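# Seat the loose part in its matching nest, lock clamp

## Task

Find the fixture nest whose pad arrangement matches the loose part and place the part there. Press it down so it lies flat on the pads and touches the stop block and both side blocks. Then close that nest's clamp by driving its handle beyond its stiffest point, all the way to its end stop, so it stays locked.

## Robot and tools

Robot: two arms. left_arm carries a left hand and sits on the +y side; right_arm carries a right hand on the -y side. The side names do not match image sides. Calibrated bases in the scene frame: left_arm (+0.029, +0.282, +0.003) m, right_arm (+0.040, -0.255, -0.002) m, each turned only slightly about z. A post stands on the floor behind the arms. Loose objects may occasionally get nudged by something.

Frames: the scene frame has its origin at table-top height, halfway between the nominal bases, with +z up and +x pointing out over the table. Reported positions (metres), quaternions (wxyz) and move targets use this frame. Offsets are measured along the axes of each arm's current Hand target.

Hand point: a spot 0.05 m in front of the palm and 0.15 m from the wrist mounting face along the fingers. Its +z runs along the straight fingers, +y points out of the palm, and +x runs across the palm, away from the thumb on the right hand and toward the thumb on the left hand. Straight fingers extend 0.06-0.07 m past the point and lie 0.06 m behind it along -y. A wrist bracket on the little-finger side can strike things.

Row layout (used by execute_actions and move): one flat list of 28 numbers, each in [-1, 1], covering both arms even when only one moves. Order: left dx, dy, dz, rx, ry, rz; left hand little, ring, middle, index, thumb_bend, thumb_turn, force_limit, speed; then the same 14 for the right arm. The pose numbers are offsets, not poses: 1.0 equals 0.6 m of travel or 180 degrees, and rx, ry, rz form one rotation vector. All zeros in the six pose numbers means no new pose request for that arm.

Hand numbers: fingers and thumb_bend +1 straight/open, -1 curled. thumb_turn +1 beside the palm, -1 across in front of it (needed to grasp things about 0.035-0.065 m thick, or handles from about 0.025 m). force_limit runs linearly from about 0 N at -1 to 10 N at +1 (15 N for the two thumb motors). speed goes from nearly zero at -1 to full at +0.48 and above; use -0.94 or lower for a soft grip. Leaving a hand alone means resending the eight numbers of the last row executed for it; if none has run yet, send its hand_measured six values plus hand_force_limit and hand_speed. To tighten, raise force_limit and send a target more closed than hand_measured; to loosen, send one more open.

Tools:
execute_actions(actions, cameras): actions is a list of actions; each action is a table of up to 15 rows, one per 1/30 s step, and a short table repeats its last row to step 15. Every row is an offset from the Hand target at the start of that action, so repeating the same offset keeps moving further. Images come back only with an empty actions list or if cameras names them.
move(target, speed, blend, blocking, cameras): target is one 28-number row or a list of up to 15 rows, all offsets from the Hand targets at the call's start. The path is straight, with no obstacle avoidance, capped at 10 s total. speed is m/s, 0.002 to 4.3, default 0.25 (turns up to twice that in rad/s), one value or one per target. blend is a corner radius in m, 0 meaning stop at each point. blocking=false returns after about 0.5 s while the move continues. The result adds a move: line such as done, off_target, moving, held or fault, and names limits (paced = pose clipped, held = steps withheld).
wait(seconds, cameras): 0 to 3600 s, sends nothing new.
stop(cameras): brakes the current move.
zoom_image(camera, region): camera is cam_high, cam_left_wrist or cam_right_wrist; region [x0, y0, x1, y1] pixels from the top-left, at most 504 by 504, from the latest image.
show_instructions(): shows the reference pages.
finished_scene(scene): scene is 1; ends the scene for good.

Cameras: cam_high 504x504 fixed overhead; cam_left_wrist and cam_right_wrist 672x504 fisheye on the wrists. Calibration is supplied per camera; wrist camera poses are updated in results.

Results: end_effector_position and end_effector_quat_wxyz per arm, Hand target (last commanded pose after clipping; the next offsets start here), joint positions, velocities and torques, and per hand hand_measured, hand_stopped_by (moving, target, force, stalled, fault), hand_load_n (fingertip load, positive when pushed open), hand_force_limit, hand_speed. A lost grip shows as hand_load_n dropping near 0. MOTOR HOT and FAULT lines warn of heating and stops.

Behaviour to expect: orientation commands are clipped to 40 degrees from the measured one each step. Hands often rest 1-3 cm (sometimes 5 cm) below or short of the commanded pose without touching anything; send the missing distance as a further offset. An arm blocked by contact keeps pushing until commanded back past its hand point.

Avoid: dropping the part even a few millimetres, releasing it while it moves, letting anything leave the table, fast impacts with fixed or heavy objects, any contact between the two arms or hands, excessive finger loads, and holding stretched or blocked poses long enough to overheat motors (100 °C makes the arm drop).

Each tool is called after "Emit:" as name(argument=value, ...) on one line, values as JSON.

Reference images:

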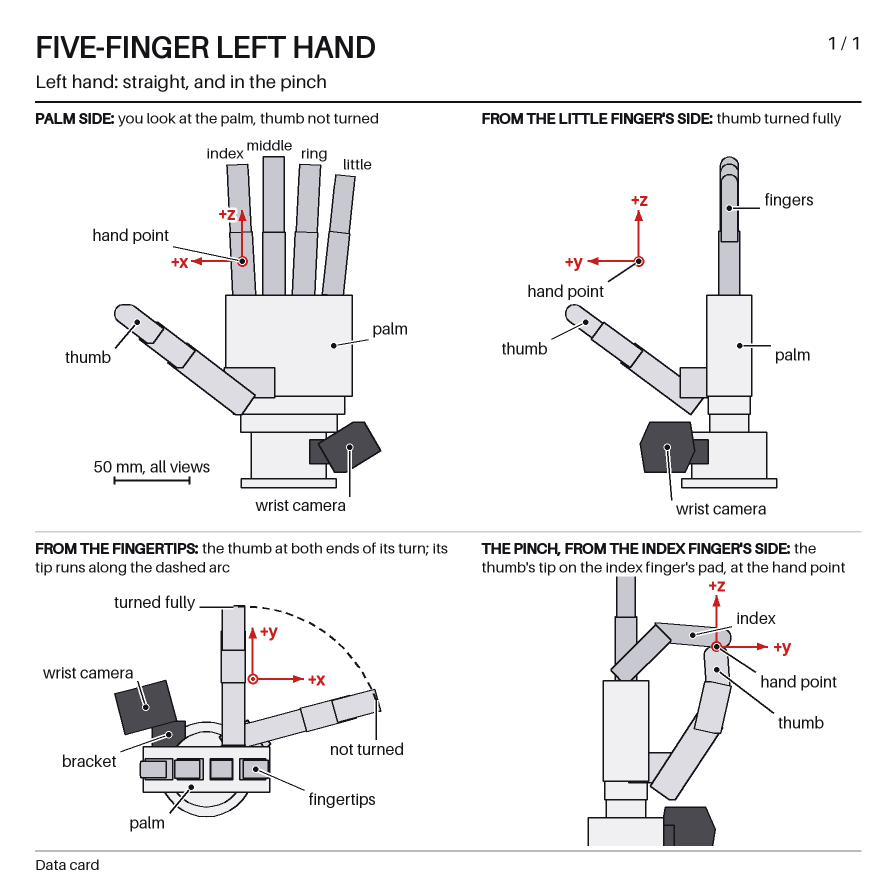

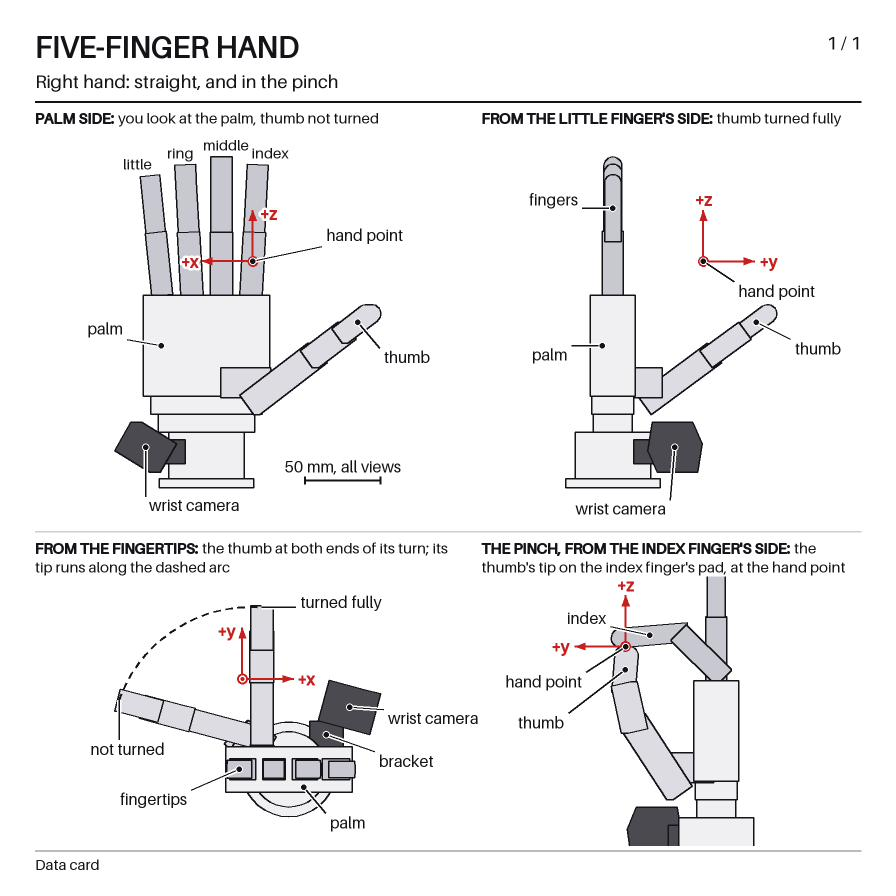

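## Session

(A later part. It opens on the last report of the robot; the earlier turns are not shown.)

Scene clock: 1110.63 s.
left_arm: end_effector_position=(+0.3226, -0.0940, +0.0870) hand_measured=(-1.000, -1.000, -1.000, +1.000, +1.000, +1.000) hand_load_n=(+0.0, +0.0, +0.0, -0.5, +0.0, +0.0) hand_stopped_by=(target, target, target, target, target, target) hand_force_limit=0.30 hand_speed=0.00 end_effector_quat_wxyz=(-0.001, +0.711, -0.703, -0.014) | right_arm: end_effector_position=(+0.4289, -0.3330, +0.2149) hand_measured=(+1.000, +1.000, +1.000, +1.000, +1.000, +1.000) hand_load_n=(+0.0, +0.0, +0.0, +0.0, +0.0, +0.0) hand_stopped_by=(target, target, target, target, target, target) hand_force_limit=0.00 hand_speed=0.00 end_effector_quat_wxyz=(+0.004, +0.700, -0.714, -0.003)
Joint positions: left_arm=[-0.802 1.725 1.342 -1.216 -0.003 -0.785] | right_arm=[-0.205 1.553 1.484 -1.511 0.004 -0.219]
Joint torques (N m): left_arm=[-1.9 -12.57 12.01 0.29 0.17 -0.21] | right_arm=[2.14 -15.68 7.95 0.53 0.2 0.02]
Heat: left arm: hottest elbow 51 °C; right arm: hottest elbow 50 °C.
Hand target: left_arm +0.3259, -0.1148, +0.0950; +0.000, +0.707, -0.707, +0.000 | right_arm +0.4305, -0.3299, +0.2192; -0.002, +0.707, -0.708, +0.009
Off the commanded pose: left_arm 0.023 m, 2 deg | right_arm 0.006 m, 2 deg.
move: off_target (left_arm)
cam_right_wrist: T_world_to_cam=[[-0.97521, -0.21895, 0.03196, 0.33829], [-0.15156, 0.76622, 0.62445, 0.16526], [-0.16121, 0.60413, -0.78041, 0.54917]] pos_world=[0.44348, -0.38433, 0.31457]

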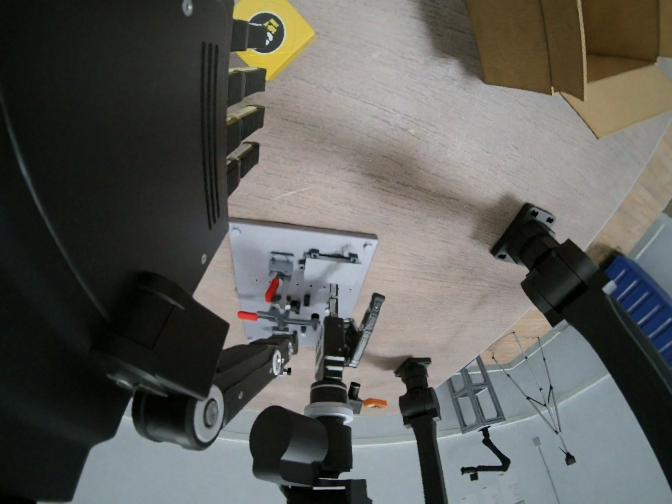

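Emit:
move(target=[0.0167,0,0,0,0,0,-1,-1,-1,1,1,1,0.3,0,0,0,0,0,0,0,1,1,1,1,1,1,0,0], speed=0.03, cameras=["cam_right_wrist"])

Emit:
zoom_image(camera="cam_right_wrist", region=[335, 244, 370, 279])

Emit:
zoom_image(camera="cam_right_wrist", region=[292, 244, 332, 284])

Scene clock: 1122.03 s.
left_arm: end_effector_position=(+0.3229, -0.0968, +0.0873) hand_measured=(-1.000, -1.000, -1.000, +1.000, +1.000, +1.000) hand_load_n=(+0.0, +0.0, +0.0, -0.5, +0.0, -0.5) hand_stopped_by=(target, target, target, target, target, target) hand_force_limit=0.30 hand_speed=0.00 end_effector_quat_wxyz=(-0.004, +0.714, -0.700, -0.021) | right_arm: end_effector_position=(+0.4289, -0.3330, +0.2149) hand_measured=(+1.000, +1.000, +1.000, +1.000, +1.000, +1.000) hand_load_n=(+0.0, +0.0, +0.0, +0.0, +0.0, +0.0) hand_stopped_by=(target, target, target, target, target, target) hand_force_limit=0.00 hand_speed=0.00 end_effector_quat_wxyz=(+0.004, +0.700, -0.714, -0.003)
Joint positions: left_arm=[-0.808 1.737 1.36 -1.234 -0.008 -0.798] | right_arm=[-0.205 1.553 1.484 -1.511 0.004 -0.219]
Joint torques (N m): left_arm=[-2.67 -11.87 12.41 0.69 0.43 -0.21] | right_arm=[2.02 -14.56 8.17 0.42 0.16 0.03]
Heat: left arm: hottest elbow 52 °C; right arm: hottest elbow 50 °C.
Hand target: left_arm +0.3260, -0.1249, +0.0951; +0.000, +0.707, -0.707, +0.000 | right_arm +0.4305, -0.3299, +0.2192; -0.002, +0.707, -0.708, +0.009
Off the commanded pose: left_arm 0.029 m, 3 deg | right_arm 0.006 m, 2 deg.
move: off_target (left_arm)
cam_right_wrist: T_world_to_cam=[[-0.97521, -0.21895, 0.03196, 0.33829], [-0.15156, 0.76622, 0.62445, 0.16526], [-0.16121, 0.60413, -0.78041, 0.54917]] pos_world=[0.44348, -0.38433, 0.31457]

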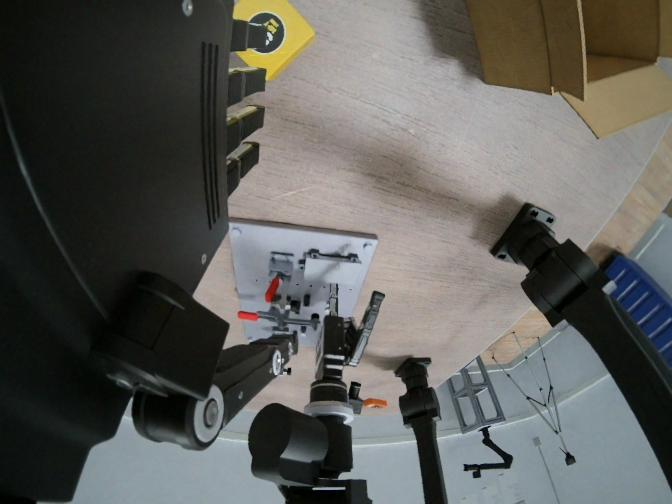

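Scaled by 14.400 from the camera's image (finer frame: 960x720).

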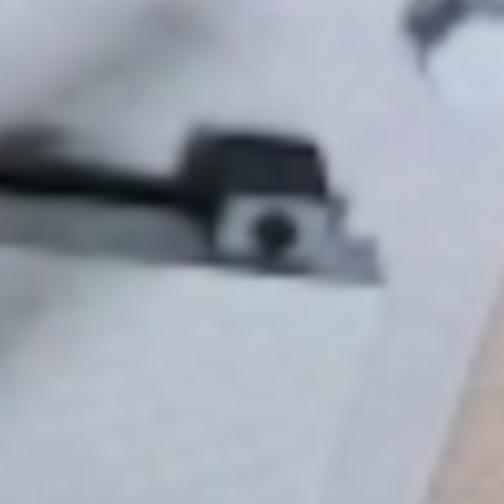

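Scaled by 12.600 from the camera's image (finer frame: 960x720).

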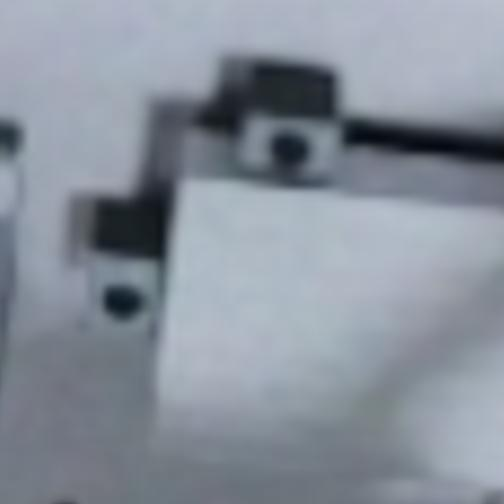

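Emit:
move(target=[[-0.0583,0,0,0,0,0,-1,-1,-1,1,1,1,0.3,0,0,0,0,0,0,0,1,1,1,1,1,1,0,0],[-0.0583,0,-0.075,0,0,0,-1,-1,-1,1,1,1,0.3,0,0,0,0,0,0,0,1,1,1,1,1,1,0,0],[0.0143,0.085,-0.075,0,0,0,-1,-1,-1,1,1,1,0.3,0,0,0,0,0,0,0,1,1,1,1,1,1,0,0],[0.0143,0.085,-0.0292,0,0,0,-1,-1,-1,1,1,1,0.3,0,0,0,0,0,0,0,1,1,1,1,1,1,0,0]], speed=[0.06,0.1,0.1,0.06], cameras=["cam_right_wrist","cam_high"])

Emit:
zoom_image(camera="cam_right_wrist", region=[290, 240, 390, 315])

Scene clock: 1136.97 s.
left_arm: end_effector_position=(+0.2760, -0.1279, +0.1158) hand_measured=(-1.000, -1.000, -1.000, +1.000, +1.000, +1.000) hand_load_n=(+0.0, +0.0, +0.0, +0.0, +0.0, +0.0) hand_stopped_by=(target, target, target, target, target, target) hand_force_limit=0.30 hand_speed=0.00 end_effector_quat_wxyz=(+0.000, +0.707, -0.708, -0.004) | right_arm: end_effector_position=(+0.4289, -0.3330, +0.2149) hand_measured=(+1.000, +1.000, +1.000, +1.000, +1.000, +1.000) hand_load_n=(+0.0, +0.0, +0.0, +0.0, +0.0, +0.0) hand_stopped_by=(target, target, target, target, target, target) hand_force_limit=0.00 hand_speed=0.00 end_effector_quat_wxyz=(+0.004, +0.700, -0.714, -0.003)
Joint positions: left_arm=[-0.918 1.672 1.353 -1.259 0.002 -0.887] | right_arm=[-0.205 1.553 1.484 -1.511 0.004 -0.219]
Joint torques (N m): left_arm=[-0.56 -12.28 8.36 0.92 0.02 -0.18] | right_arm=[1.85 -15.09 7.88 0.57 0.17 0.02]
Heat: left arm: hottest elbow 54 °C; right arm: hottest elbow 50 °C.
Hand target: left_arm +0.2750, -0.1334, +0.1128; +0.000, +0.707, -0.707, +0.000 | right_arm +0.4305, -0.3299, +0.2192; -0.002, +0.707, -0.708, +0.009
Off the commanded pose: left_arm 0.006 m, 0 deg | right_arm 0.006 m, 2 deg.
move: done
cam_right_wrist: T_world_to_cam=[[-0.97521, -0.21895, 0.03196, 0.33829], [-0.15156, 0.76622, 0.62445, 0.16526], [-0.16121, 0.60413, -0.78041, 0.54917]] pos_world=[0.44348, -0.38433, 0.31457]
Images, in order (width x height): cam_high 504x504, cam_right_wrist 672x504.

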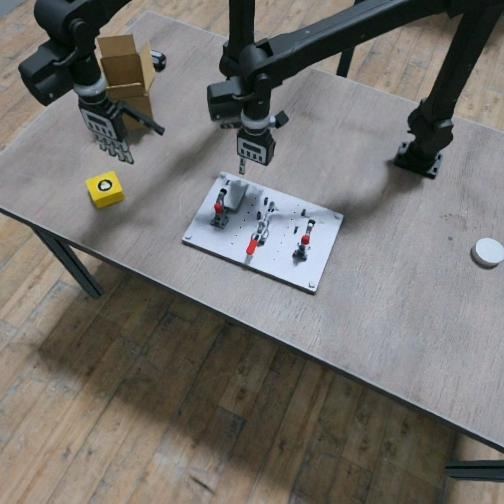

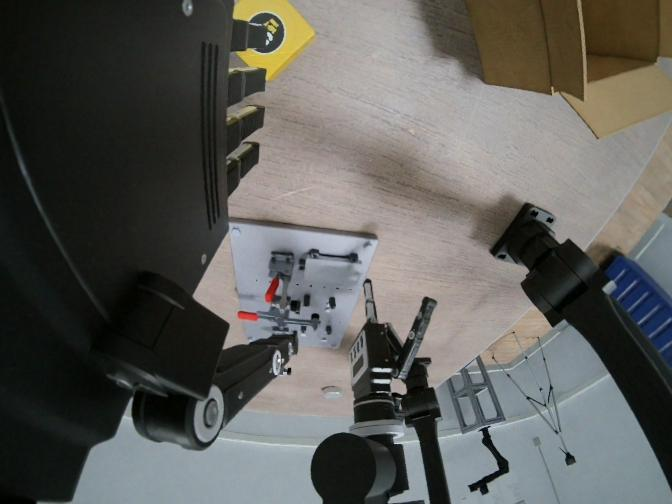

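Scaled by 5.040 from the camera's image (finer frame: 960x720).

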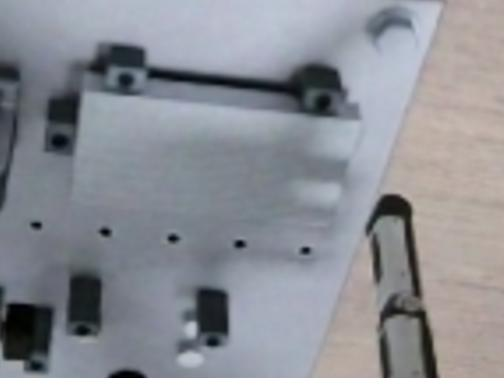

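Emit:
move(target=[0,0.003,0.0367,0,0,0,-1,-1,-1,1,1,1,0.3,0,0,0,0,0,0,0,1,1,1,1,1,1,0,0], speed=0.06, cameras=["cam_right_wrist"])

Emit:
zoom_image(camera="cam_right_wrist", region=[290, 240, 390, 315])

Scene clock: 1143.00 s.
left_arm: end_effector_position=(+0.2752, -0.1270, +0.0919) hand_measured=(-1.000, -1.000, -1.000, +1.000, +1.000, +1.000) hand_load_n=(+0.0, +0.0, +0.0, +0.0, +0.0, +0.0) hand_stopped_by=(target, target, target, target, target, target) hand_force_limit=0.30 hand_speed=0.00 end_effector_quat_wxyz=(+0.000, +0.708, -0.707, -0.006) | right_arm: end_effector_position=(+0.4289, -0.3330, +0.2149) hand_measured=(+1.000, +1.000, +1.000, +1.000, +1.000, +1.000) hand_load_n=(+0.0, +0.0, +0.0, +0.0, -0.5, +0.0) hand_stopped_by=(target, target, target, target, target, target) hand_force_limit=0.00 hand_speed=0.00 end_effector_quat_wxyz=(+0.004, +0.700, -0.714, -0.003)
Joint positions: left_arm=[-0.918 1.692 1.313 -1.202 0.002 -0.89] | right_arm=[-0.205 1.553 1.484 -1.511 0.004 -0.219]
Joint torques (N m): left_arm=[-1.32 -12.69 8.2 0.96 0.02 -0.2] | right_arm=[2.67 -14.33 7.79 0.8 0.2 0.04]
Heat: left arm: hottest elbow 53 °C; right arm: hottest elbow 50 °C.
Hand target: left_arm +0.2732, -0.1334, +0.0907; +0.000, +0.707, -0.707, +0.000 | right_arm +0.4305, -0.3299, +0.2192; -0.002, +0.707, -0.708, +0.009
Off the commanded pose: left_arm 0.007 m, 1 deg | right_arm 0.006 m, 2 deg.
move: done
cam_right_wrist: T_world_to_cam=[[-0.97521, -0.21895, 0.03196, 0.33829], [-0.15156, 0.76622, 0.62445, 0.16526], [-0.16121, 0.60413, -0.78041, 0.54917]] pos_world=[0.44348, -0.38433, 0.31457]

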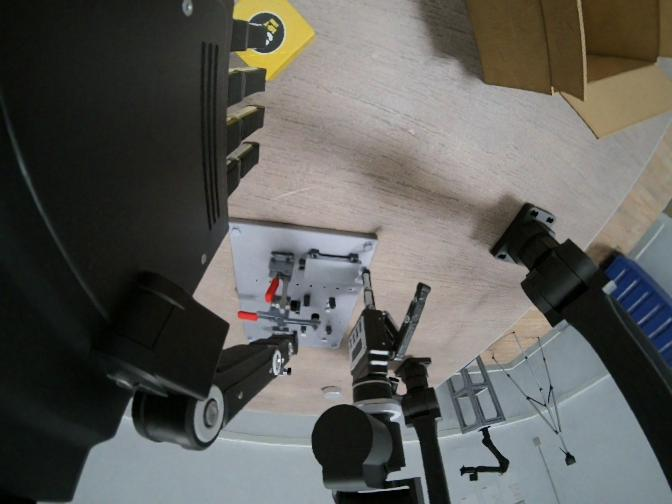

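Scaled by 5.040 from the camera's image (finer frame: 960x720).

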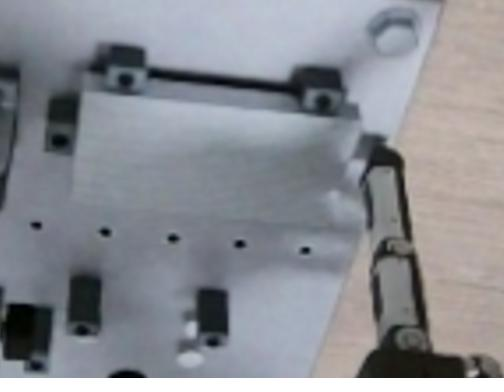

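Emit:
move(target=[[0,-0.0167,-0.0033,0,0,0,-1,-1,-1,1,1,1,0.3,0,0,0,0,0,0,0,1,1,1,1,1,1,0,0],[0,-0.03,-0.0067,0,0,0,-1,-1,-1,1,1,1,0.3,0,0,0,0,0,0,0,1,1,1,1,1,1,0,0]], speed=0.03, cameras=["cam_right_wrist"])

Emit:
zoom_image(camera="cam_right_wrist", region=[335, 244, 370, 279])

Emit:
zoom_image(camera="cam_right_wrist", region=[292, 244, 332, 284])

Scene clock: 1150.23 s.
left_arm: end_effector_position=(+0.2758, -0.1266, +0.0869) hand_measured=(-1.000, -1.000, -1.000, +1.000, +1.000, +1.000) hand_load_n=(+0.0, +0.0, +0.0, +0.0, +0.0, +0.0) hand_stopped_by=(target, target, target, target, target, target) hand_force_limit=0.30 hand_speed=0.00 end_effector_quat_wxyz=(+0.000, +0.705, -0.709, -0.011) | right_arm: end_effector_position=(+0.4289, -0.3330, +0.2149) hand_measured=(+1.000, +1.000, +1.000, +1.000, +1.000, +1.000) hand_load_n=(+0.0, +0.0, +0.0, +0.0, +0.0, +0.0) hand_stopped_by=(target, target, target, target, target, target) hand_force_limit=0.00 hand_speed=0.00 end_effector_quat_wxyz=(+0.004, +0.700, -0.714, -0.003)
Joint positions: left_arm=[-0.917 1.705 1.315 -1.202 0.001 -0.882] | right_arm=[-0.205 1.553 1.484 -1.511 0.004 -0.219]
Joint torques (N m): left_arm=[0.79 -11.93 11.56 0.13 0.02 -0.01] | right_arm=[2.14 -14.39 7.95 0.44 0.19 -0.01]
Heat: left arm: hottest elbow 52 °C; right arm: hottest elbow 50 °C.
Hand target: left_arm +0.2912, -0.1334, +0.0947; +0.000, +0.707, -0.707, +0.000 | right_arm +0.4305, -0.3299, +0.2192; -0.002, +0.707, -0.708, +0.009
Off the commanded pose: left_arm 0.019 m, 1 deg | right_arm 0.006 m, 2 deg.
move: off_target (left_arm)
cam_right_wrist: T_world_to_cam=[[-0.97521, -0.21895, 0.03196, 0.33829], [-0.15156, 0.76622, 0.62445, 0.16526], [-0.16121, 0.60413, -0.78041, 0.54917]] pos_world=[0.44348, -0.38433, 0.31457]

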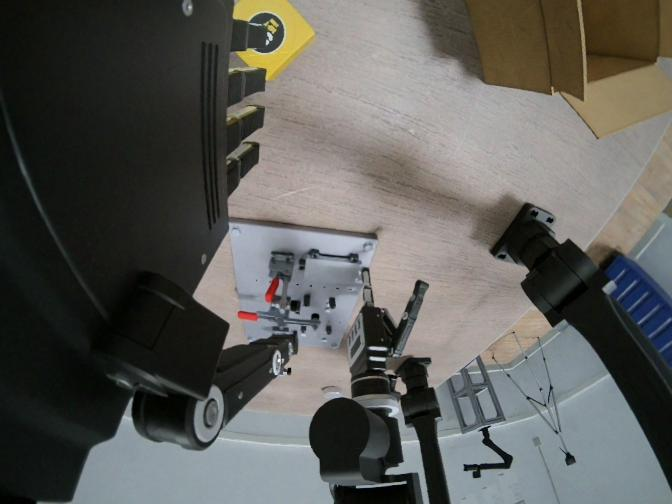

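Scaled by 14.400 from the camera's image (finer frame: 960x720).

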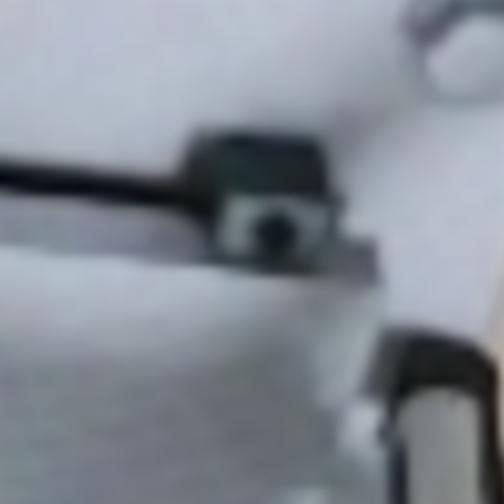

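Scaled by 12.600 from the camera's image (finer frame: 960x720).

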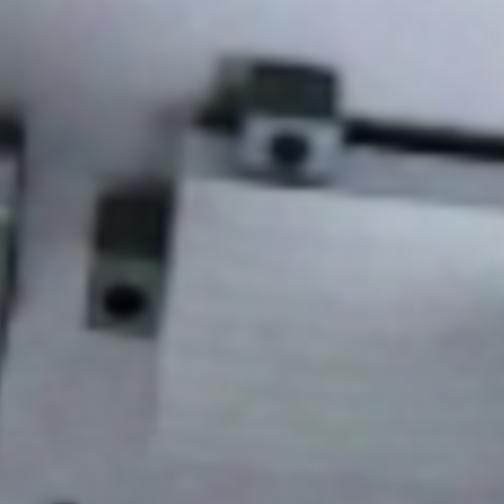

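Emit:
move(target=[0,-0.0133,-0.005,0,0,0,-1,-1,-1,1,1,1,0.3,0,0,0,0,0,0,0,1,1,1,1,1,1,0,0], speed=0.03, cameras=["cam_right_wrist"])

Emit:
zoom_image(camera="cam_right_wrist", region=[335, 244, 370, 279])

Emit:
zoom_image(camera="cam_right_wrist", region=[292, 244, 332, 284])

Scene clock: 1158.53 s.
left_arm: end_effector_position=(+0.2839, -0.1270, +0.0872) hand_measured=(-1.000, -1.000, -1.000, +1.000, +1.000, +1.000) hand_load_n=(+0.0, +0.0, +0.0, +0.0, +0.5, +0.0) hand_stopped_by=(target, target, target, target, target, target) hand_force_limit=0.30 hand_speed=0.00 end_effector_quat_wxyz=(+0.000, +0.705, -0.709, -0.011) | right_arm: end_effector_position=(+0.4289, -0.3330, +0.2149) hand_measured=(+1.000, +1.000, +1.000, +1.000, +1.000, +1.000) hand_load_n=(+0.0, +0.0, +0.0, +0.0, +0.0, +0.0) hand_stopped_by=(target, target, target, target, target, target) hand_force_limit=0.00 hand_speed=0.00 end_effector_quat_wxyz=(+0.004, +0.700, -0.714, -0.003)
Joint positions: left_arm=[-0.905 1.719 1.334 -1.209 0.001 -0.87] | right_arm=[-0.205 1.553 1.484 -1.511 0.004 -0.219]
Joint torques (N m): left_arm=[0.32 -12.28 11.78 -0.12 0.03 -0.03] | right_arm=[2.08 -15.44 7.73 0.43 0.18 -0.01]
Heat: left arm: hottest elbow 53 °C; right arm: hottest elbow 50 °C.
Hand target: left_arm +0.2993, -0.1334, +0.0977; +0.000, +0.707, -0.707, +0.000 | right_arm +0.4305, -0.3299, +0.2192; -0.002, +0.707, -0.708, +0.009
Off the commanded pose: left_arm 0.020 m, 1 deg | right_arm 0.006 m, 2 deg.
move: off_target (left_arm)
cam_right_wrist: T_world_to_cam=[[-0.97521, -0.21895, 0.03196, 0.33829], [-0.15156, 0.76622, 0.62445, 0.16526], [-0.16121, 0.60413, -0.78041, 0.54917]] pos_world=[0.44348, -0.38433, 0.31457]

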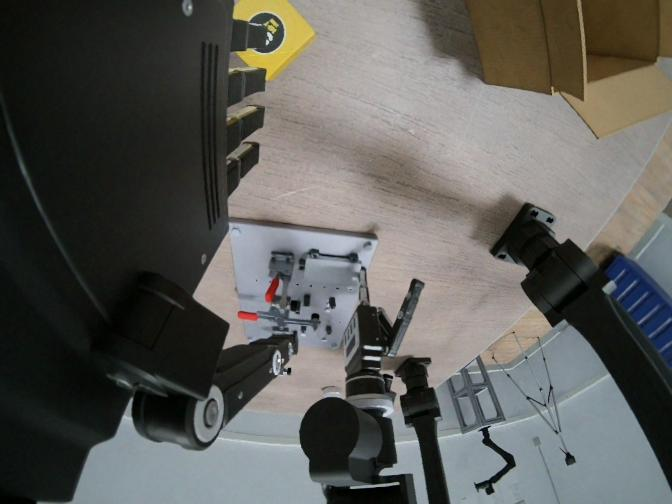

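Scaled by 14.400 from the camera's image (finer frame: 960x720).

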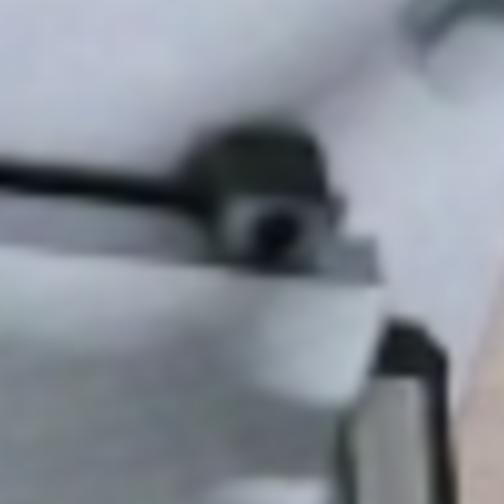

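Scaled by 12.600 from the camera's image (finer frame: 960x720).

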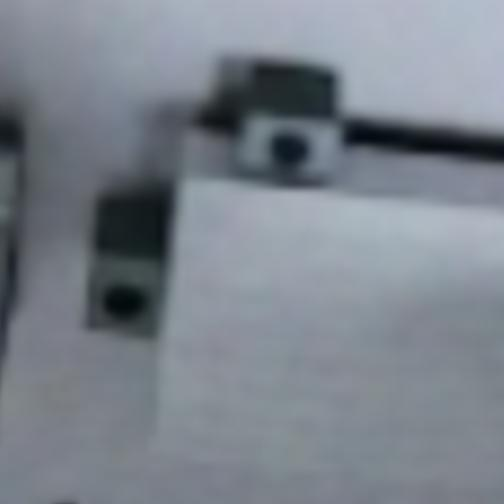

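Emit:
move(target=[0,-0.0117,0,0,0,0,-1,-1,-1,1,1,1,0.3,0,0,0,0,0,0,0,1,1,1,1,1,1,0,0], speed=0.03, cameras=["cam_right_wrist"])

Emit:
zoom_image(camera="cam_right_wrist", region=[335, 244, 370, 279])

Emit:
zoom_image(camera="cam_right_wrist", region=[292, 244, 332, 284])

Scene clock: 1162.60 s.
left_arm: end_effector_position=(+0.2852, -0.1268, +0.0875) hand_measured=(-1.000, -1.000, -1.000, +1.000, +1.000, +1.000) hand_load_n=(+0.0, +0.0, +0.0, -1.5, +0.0, +0.0) hand_stopped_by=(target, target, target, target, target, target) hand_force_limit=0.30 hand_speed=0.00 end_effector_quat_wxyz=(+0.001, +0.701, -0.713, -0.015) | right_arm: end_effector_position=(+0.4289, -0.3330, +0.2149) hand_measured=(+1.000, +1.000, +1.000, +1.000, +1.000, +1.000) hand_load_n=(+0.0, +0.0, +0.0, +0.0, +0.0, +0.0) hand_stopped_by=(target, target, target, target, target, target) hand_force_limit=0.00 hand_speed=0.00 end_effector_quat_wxyz=(+0.004, +0.700, -0.714, -0.003)
Joint positions: left_arm=[-0.901 1.728 1.346 -1.219 0.004 -0.856] | right_arm=[-0.205 1.553 1.484 -1.511 0.004 -0.219]
Joint torques (N m): left_arm=[0.85 -12.04 12.1 0.18 -0.09 -0.02] | right_arm=[2.08 -15.15 7.77 0.35 0.24 0]
Heat: left arm: hottest elbow 53 °C; right arm: hottest elbow 50 °C.
Hand target: left_arm +0.3062, -0.1334, +0.0977; +0.000, +0.707, -0.707, +0.000 | right_arm +0.4305, -0.3299, +0.2192; -0.002, +0.707, -0.708, +0.009
Off the commanded pose: left_arm 0.024 m, 2 deg | right_arm 0.006 m, 2 deg.
move: off_target (left_arm)
cam_right_wrist: T_world_to_cam=[[-0.97521, -0.21895, 0.03196, 0.33829], [-0.15156, 0.76622, 0.62445, 0.16526], [-0.16121, 0.60413, -0.78041, 0.54917]] pos_world=[0.44348, -0.38433, 0.31457]

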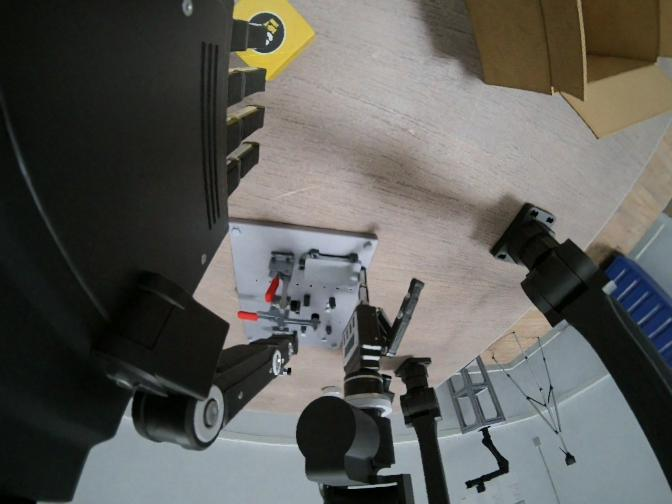

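Scaled by 14.400 from the camera's image (finer frame: 960x720).

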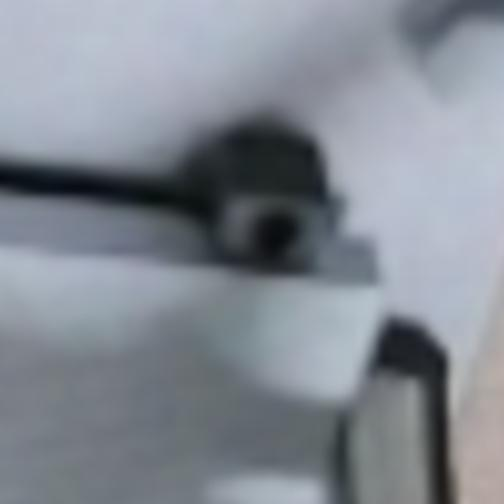

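Scaled by 12.600 from the camera's image (finer frame: 960x720).

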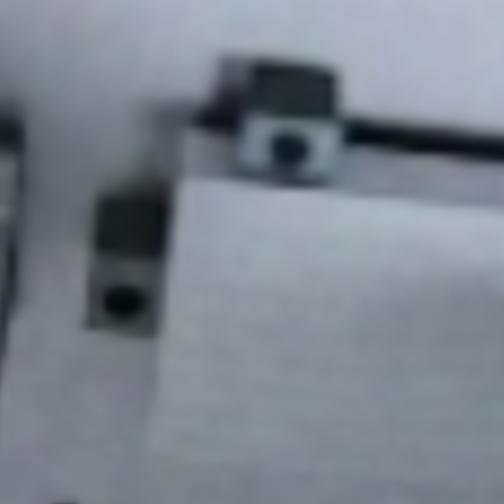

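Emit:
wait(seconds=0.1, cameras=["all"])

Emit:
zoom_image(camera="cam_right_wrist", region=[250, 240, 310, 310])

Emit:
zoom_image(camera="cam_high", region=[195, 175, 255, 235])

Scene clock: 1195.93 s.
left_arm: end_effector_position=(+0.2852, -0.1268, +0.0875) hand_measured=(-1.000, -1.000, -1.000, +1.000, +1.000, +1.000) hand_load_n=(+0.0, +0.0, +0.0, -1.5, +0.0, +0.0) hand_stopped_by=(target, target, target, target, target, target) hand_force_limit=0.30 hand_speed=0.00 end_effector_quat_wxyz=(+0.001, +0.701, -0.713, -0.015) | right_arm: end_effector_position=(+0.4289, -0.3330, +0.2149) hand_measured=(+1.000, +1.000, +1.000, +1.000, +1.000, +1.000) hand_load_n=(+0.0, +0.0, +0.0, +0.0, +0.0, +0.0) hand_stopped_by=(target, target, target, target, target, target) hand_force_limit=0.00 hand_speed=0.00 end_effector_quat_wxyz=(+0.004, +0.700, -0.714, -0.003)
Joint positions: left_arm=[-0.901 1.728 1.346 -1.219 0.004 -0.856] | right_arm=[-0.205 1.553 1.484 -1.511 0.004 -0.219]
Joint torques (N m): left_arm=[0.67 -12.4 12.21 0.06 -0.06 -0.05] | right_arm=[2.61 -15.09 7.92 0.44 0.17 0.01]
Heat: left arm: hottest elbow 53 °C; right arm: hottest elbow 50 °C.
Hand target: left_arm +0.3062, -0.1334, +0.0977; +0.000, +0.707, -0.707, +0.000 | right_arm +0.4305, -0.3299, +0.2192; -0.002, +0.707, -0.708, +0.009
Off the commanded pose: left_arm 0.024 m, 2 deg | right_arm 0.006 m, 2 deg.
wait: 0.10 s; at rest from the start
cam_left_wrist: T_world_to_cam=[[0.96212, -0.27082, -0.0314, -0.30569], [-0.20303, -0.78858, 0.58044, -0.10634], [-0.18196, -0.55208, -0.81369, 0.16913]] pos_world=[0.30329, -0.07327, 0.18975]
cam_right_wrist: T_world_to_cam=[[-0.97521, -0.21895, 0.03196, 0.33829], [-0.15156, 0.76622, 0.62445, 0.16526], [-0.16121, 0.60413, -0.78041, 0.54917]] pos_world=[0.44348, -0.38433, 0.31457]

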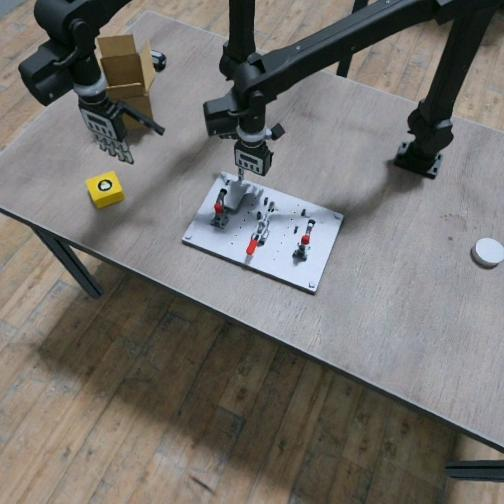

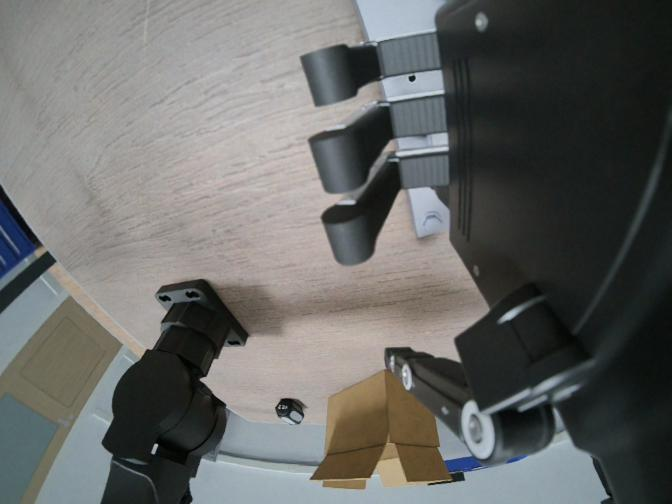

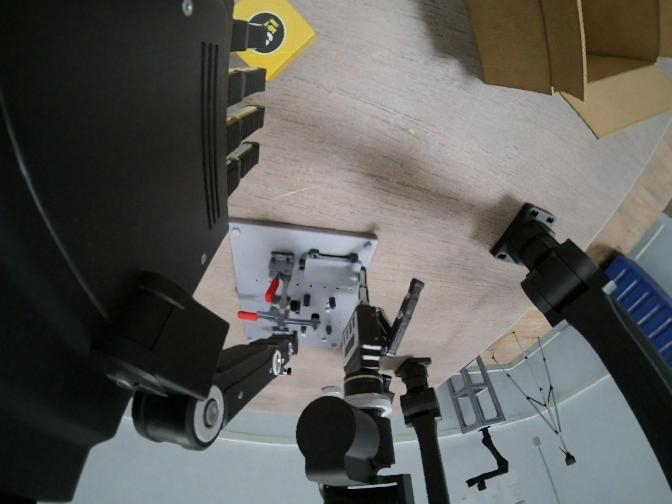

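Scaled by 7.200 from the camera's image (finer frame: 960x720).

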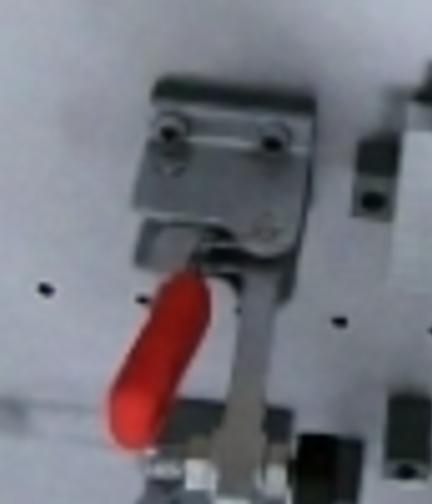

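Scaled by 8.400 from the camera's image (finer frame: 720x720).

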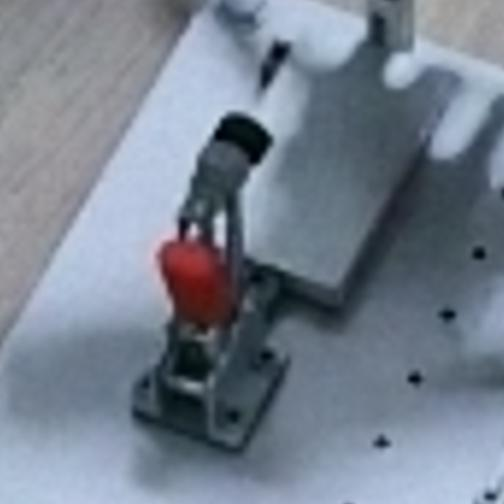

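Emit:
move(target=[[0,0.05,0,0,0,0,-1,-1,-1,1,1,1,0.3,0,0,0,0,0,0,0,1,1,1,1,1,1,0,0],[0,0.05,-0.2,0,0,0,-1,-1,-1,1,1,1,0.3,0,0,0,0,0,0,0,1,1,1,1,1,1,0,0],[-0.4389,-0.323,-0.2372,0,0,0,-1,-1,-1,1,1,1,0.3,0,0,0,0,0,0,0,-1,-1,-1,1,1,1,0,0],[-0.4389,-0.323,-0.2372,0,0,0,-1,-1,-1,1,1,1,0.3,0,-0.133,0.004,0.082,0.2381,-0.2381,-0.4578,-1,-1,-1,1,1,1,0,0]], speed=[0.08,0.2,0.25,0.25], cameras=["all"])

Emit:
zoom_image(camera="cam_left_wrist", region=[200, 180, 440, 380])

Emit:
zoom_image(camera="cam_high", region=[140, 140, 260, 240])

Scene clock: 1239.40 s.
left_arm: end_effector_position=(+0.4913, +0.1324, +0.2259) hand_measured=(-1.000, -1.000, -1.000, +1.000, +1.000, +1.000) hand_load_n=(+0.0, +0.0, +0.0, +0.0, +0.0, +0.0) hand_stopped_by=(target, target, target, target, target, target) hand_force_limit=0.30 hand_speed=0.00 end_effector_quat_wxyz=(+0.007, +0.711, -0.703, -0.014) | right_arm: end_effector_position=(+0.4210, -0.2445, +0.1659) hand_measured=(-1.000, -1.000, -1.000, +1.000, +1.000, +1.000) hand_load_n=(+0.5, +0.0, +0.0, +0.0, +0.0, +0.0) hand_stopped_by=(target, target, target, target, target, target) hand_force_limit=0.00 hand_speed=0.00 end_effector_quat_wxyz=(-0.456, +0.890, +0.005, +0.003)
Joint positions: left_arm=[-0.252 1.766 1.767 -1.603 -0.002 -0.233] | right_arm=[-0.232 1.558 1.265 -1.623 -0.9 -2.015]
Joint torques (N m): left_arm=[-0.56 -13.92 12.67 -0.17 0.09 0.02] | right_arm=[0.32 -10.52 9.5 -1.25 -0.57 0.03]
Heat: left arm: hottest elbow 54 °C; right arm: hottest elbow 50 °C.
Hand target: left_arm +0.5001, +0.1300, +0.2398; +0.000, +0.707, -0.707, +0.000 | right_arm +0.4290, -0.2506, +0.1692; -0.457, +0.889, +0.003, +0.007
Off the commanded pose: left_arm 0.017 m, 2 deg | right_arm 0.011 m, 1 deg.
move: off_target (left_arm, right_arm)
cam_left_wrist: T_world_to_cam=[[0.96891, -0.24491, -0.03522, -0.43529], [-0.17751, -0.78717, 0.59063, 0.04452], [-0.17237, -0.56602, -0.80617, 0.45779]] pos_world=[0.50857, 0.18756, 0.32743]
cam_right_wrist: T_world_to_cam=[[0.24931, -0.58431, -0.77228, -0.11992], [-0.76068, -0.61169, 0.21725, 0.11389], [-0.59934, 0.5333, -0.59698, 0.59279]] pos_world=[0.47182, -0.31654, 0.23653]

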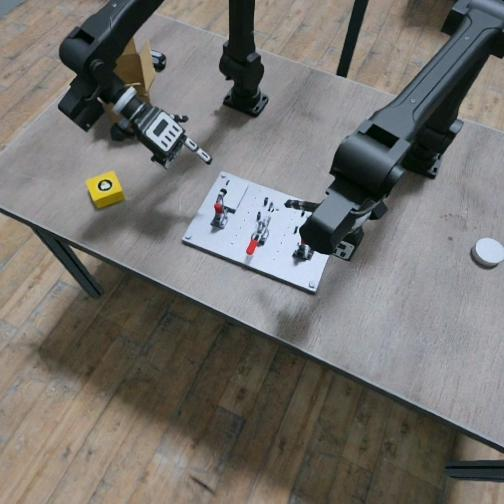

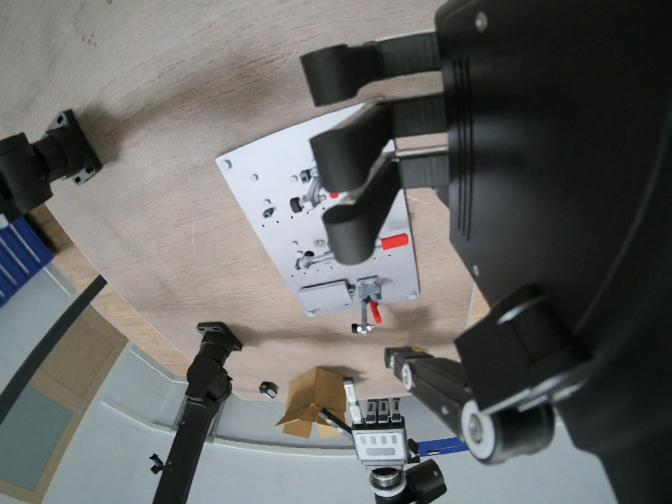

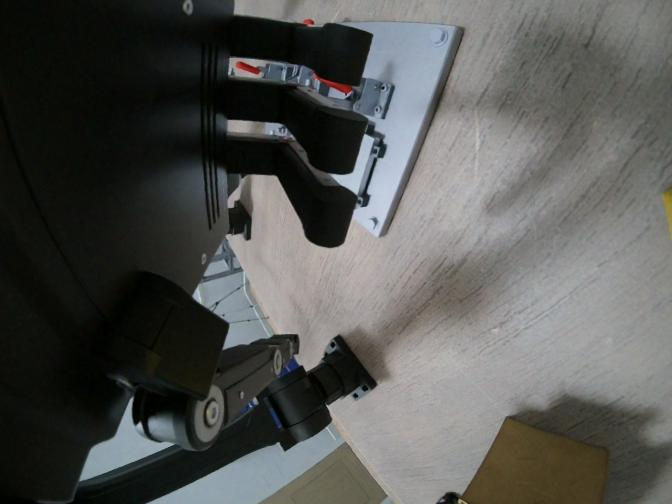

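Scaled by 2.100 from the camera's image (finer frame: 960x720).

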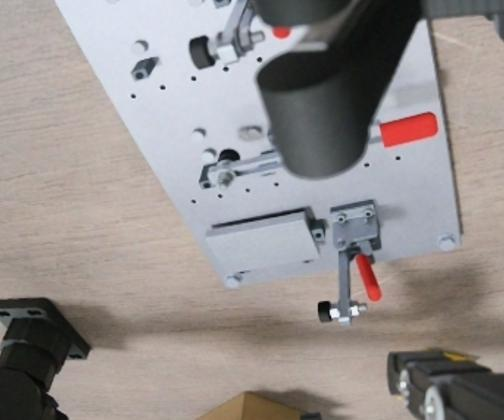

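Scaled by 4.200 from the camera's image (finer frame: 720x720).

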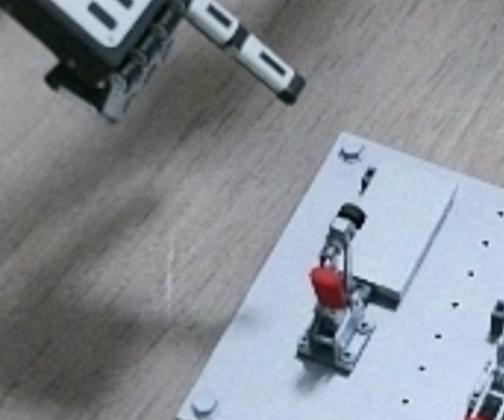

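Emit:
move(target=[[0,0,0,0,0,0,-1,-1,-1,1,1,1,0.3,0,0.1173,0.0477,0.0537,0,0,0,-1,-1,-1,1,1,1,0,0],[0,0,0,0,0,0,-1,-1,-1,1,1,1,0.3,0,0.117,0.0313,0.1138,0,0,0,-1,-1,-1,1,1,1,0,0]], speed=0.1, cameras=["all"])

Emit:
zoom_image(camera="cam_left_wrist", region=[300, 260, 440, 380])

Emit:
zoom_image(camera="cam_high", region=[160, 160, 260, 240])

Scene clock: 1273.57 s.
left_arm: end_effector_position=(+0.4913, +0.1324, +0.2259) hand_measured=(-1.000, -1.000, -1.000, +1.000, +1.000, +1.000) hand_load_n=(+0.0, +0.0, +0.5, +0.0, +0.0, +0.0) hand_stopped_by=(target, target, target, target, target, target) hand_force_limit=0.30 hand_speed=0.00 end_effector_quat_wxyz=(+0.007, +0.711, -0.703, -0.014) | right_arm: end_effector_position=(+0.4983, -0.2073, +0.1144) hand_measured=(-1.000, -1.000, -1.000, +1.000, +1.000, +1.000) hand_load_n=(+0.0, +0.5, +0.0, +0.0, +0.0, +0.0) hand_stopped_by=(target, target, target, target, target, target) hand_force_limit=0.00 hand_speed=0.00 end_effector_quat_wxyz=(-0.458, +0.889, +0.002, +0.003)
Joint positions: left_arm=[-0.252 1.766 1.767 -1.603 -0.002 -0.233] | right_arm=[-0.119 1.743 1.364 -1.395 -0.935 -1.831]
Joint torques (N m): left_arm=[-0.73 -14.15 12.68 -0.02 0.1 0.01] | right_arm=[1.2 -15.79 7.21 -0.03 -0.56 0.15]
Heat: left arm: hottest elbow 53 °C; right arm: hottest elbow 53 °C.
Hand target: left_arm +0.5001, +0.1300, +0.2398; +0.000, +0.707, -0.707, +0.000 | right_arm +0.5000, -0.2061, +0.1151; -0.457, +0.889, +0.003, +0.007
Off the commanded pose: left_arm 0.017 m, 2 deg | right_arm 0.002 m, 0 deg.
move: done
cam_left_wrist: T_world_to_cam=[[0.96891, -0.24491, -0.03522, -0.43529], [-0.17751, -0.78717, 0.59063, 0.04452], [-0.17237, -0.56602, -0.80617, 0.45779]] pos_world=[0.50857, 0.18756, 0.32743]
cam_right_wrist: T_world_to_cam=[[0.24444, -0.58198, -0.7756, -0.15394], [-0.76294, -0.60911, 0.2166, 0.20845], [-0.59848, 0.53879, -0.5929, 0.58893]] pos_world=[0.54912, -0.27993, 0.18463]

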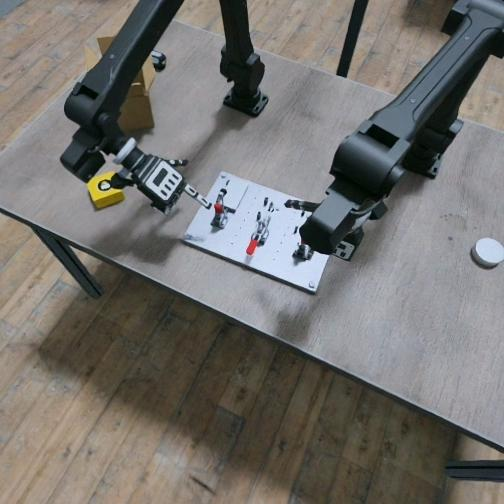

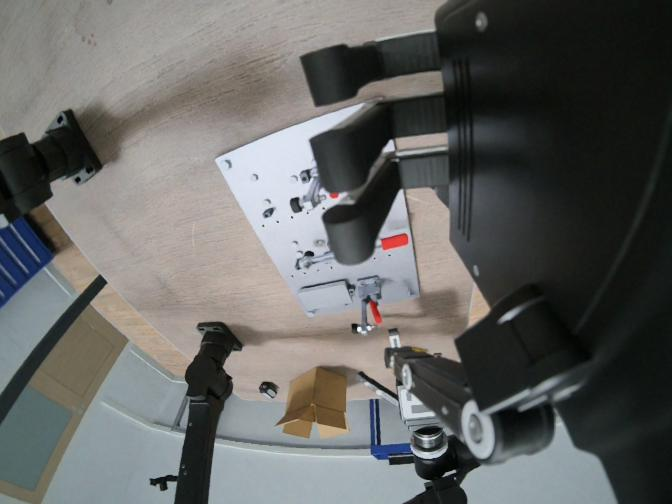

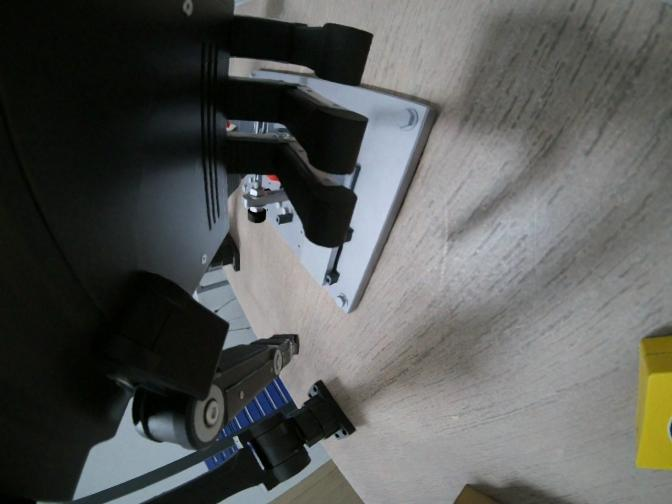

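Scaled by 3.600 from the camera's image (finer frame: 960x720).

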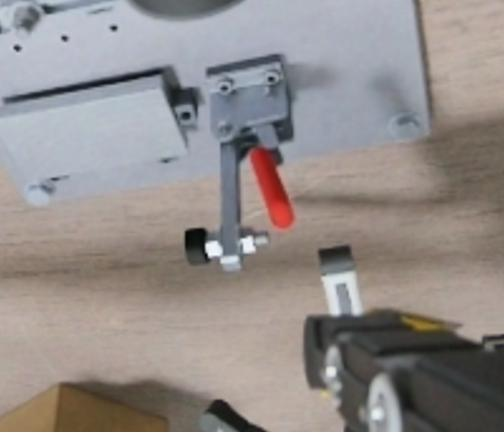

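Scaled by 5.040 from the camera's image (finer frame: 720x720).

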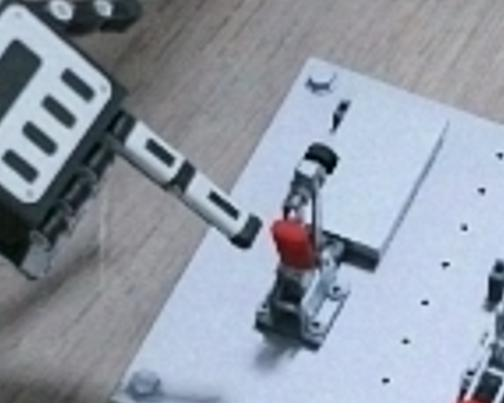

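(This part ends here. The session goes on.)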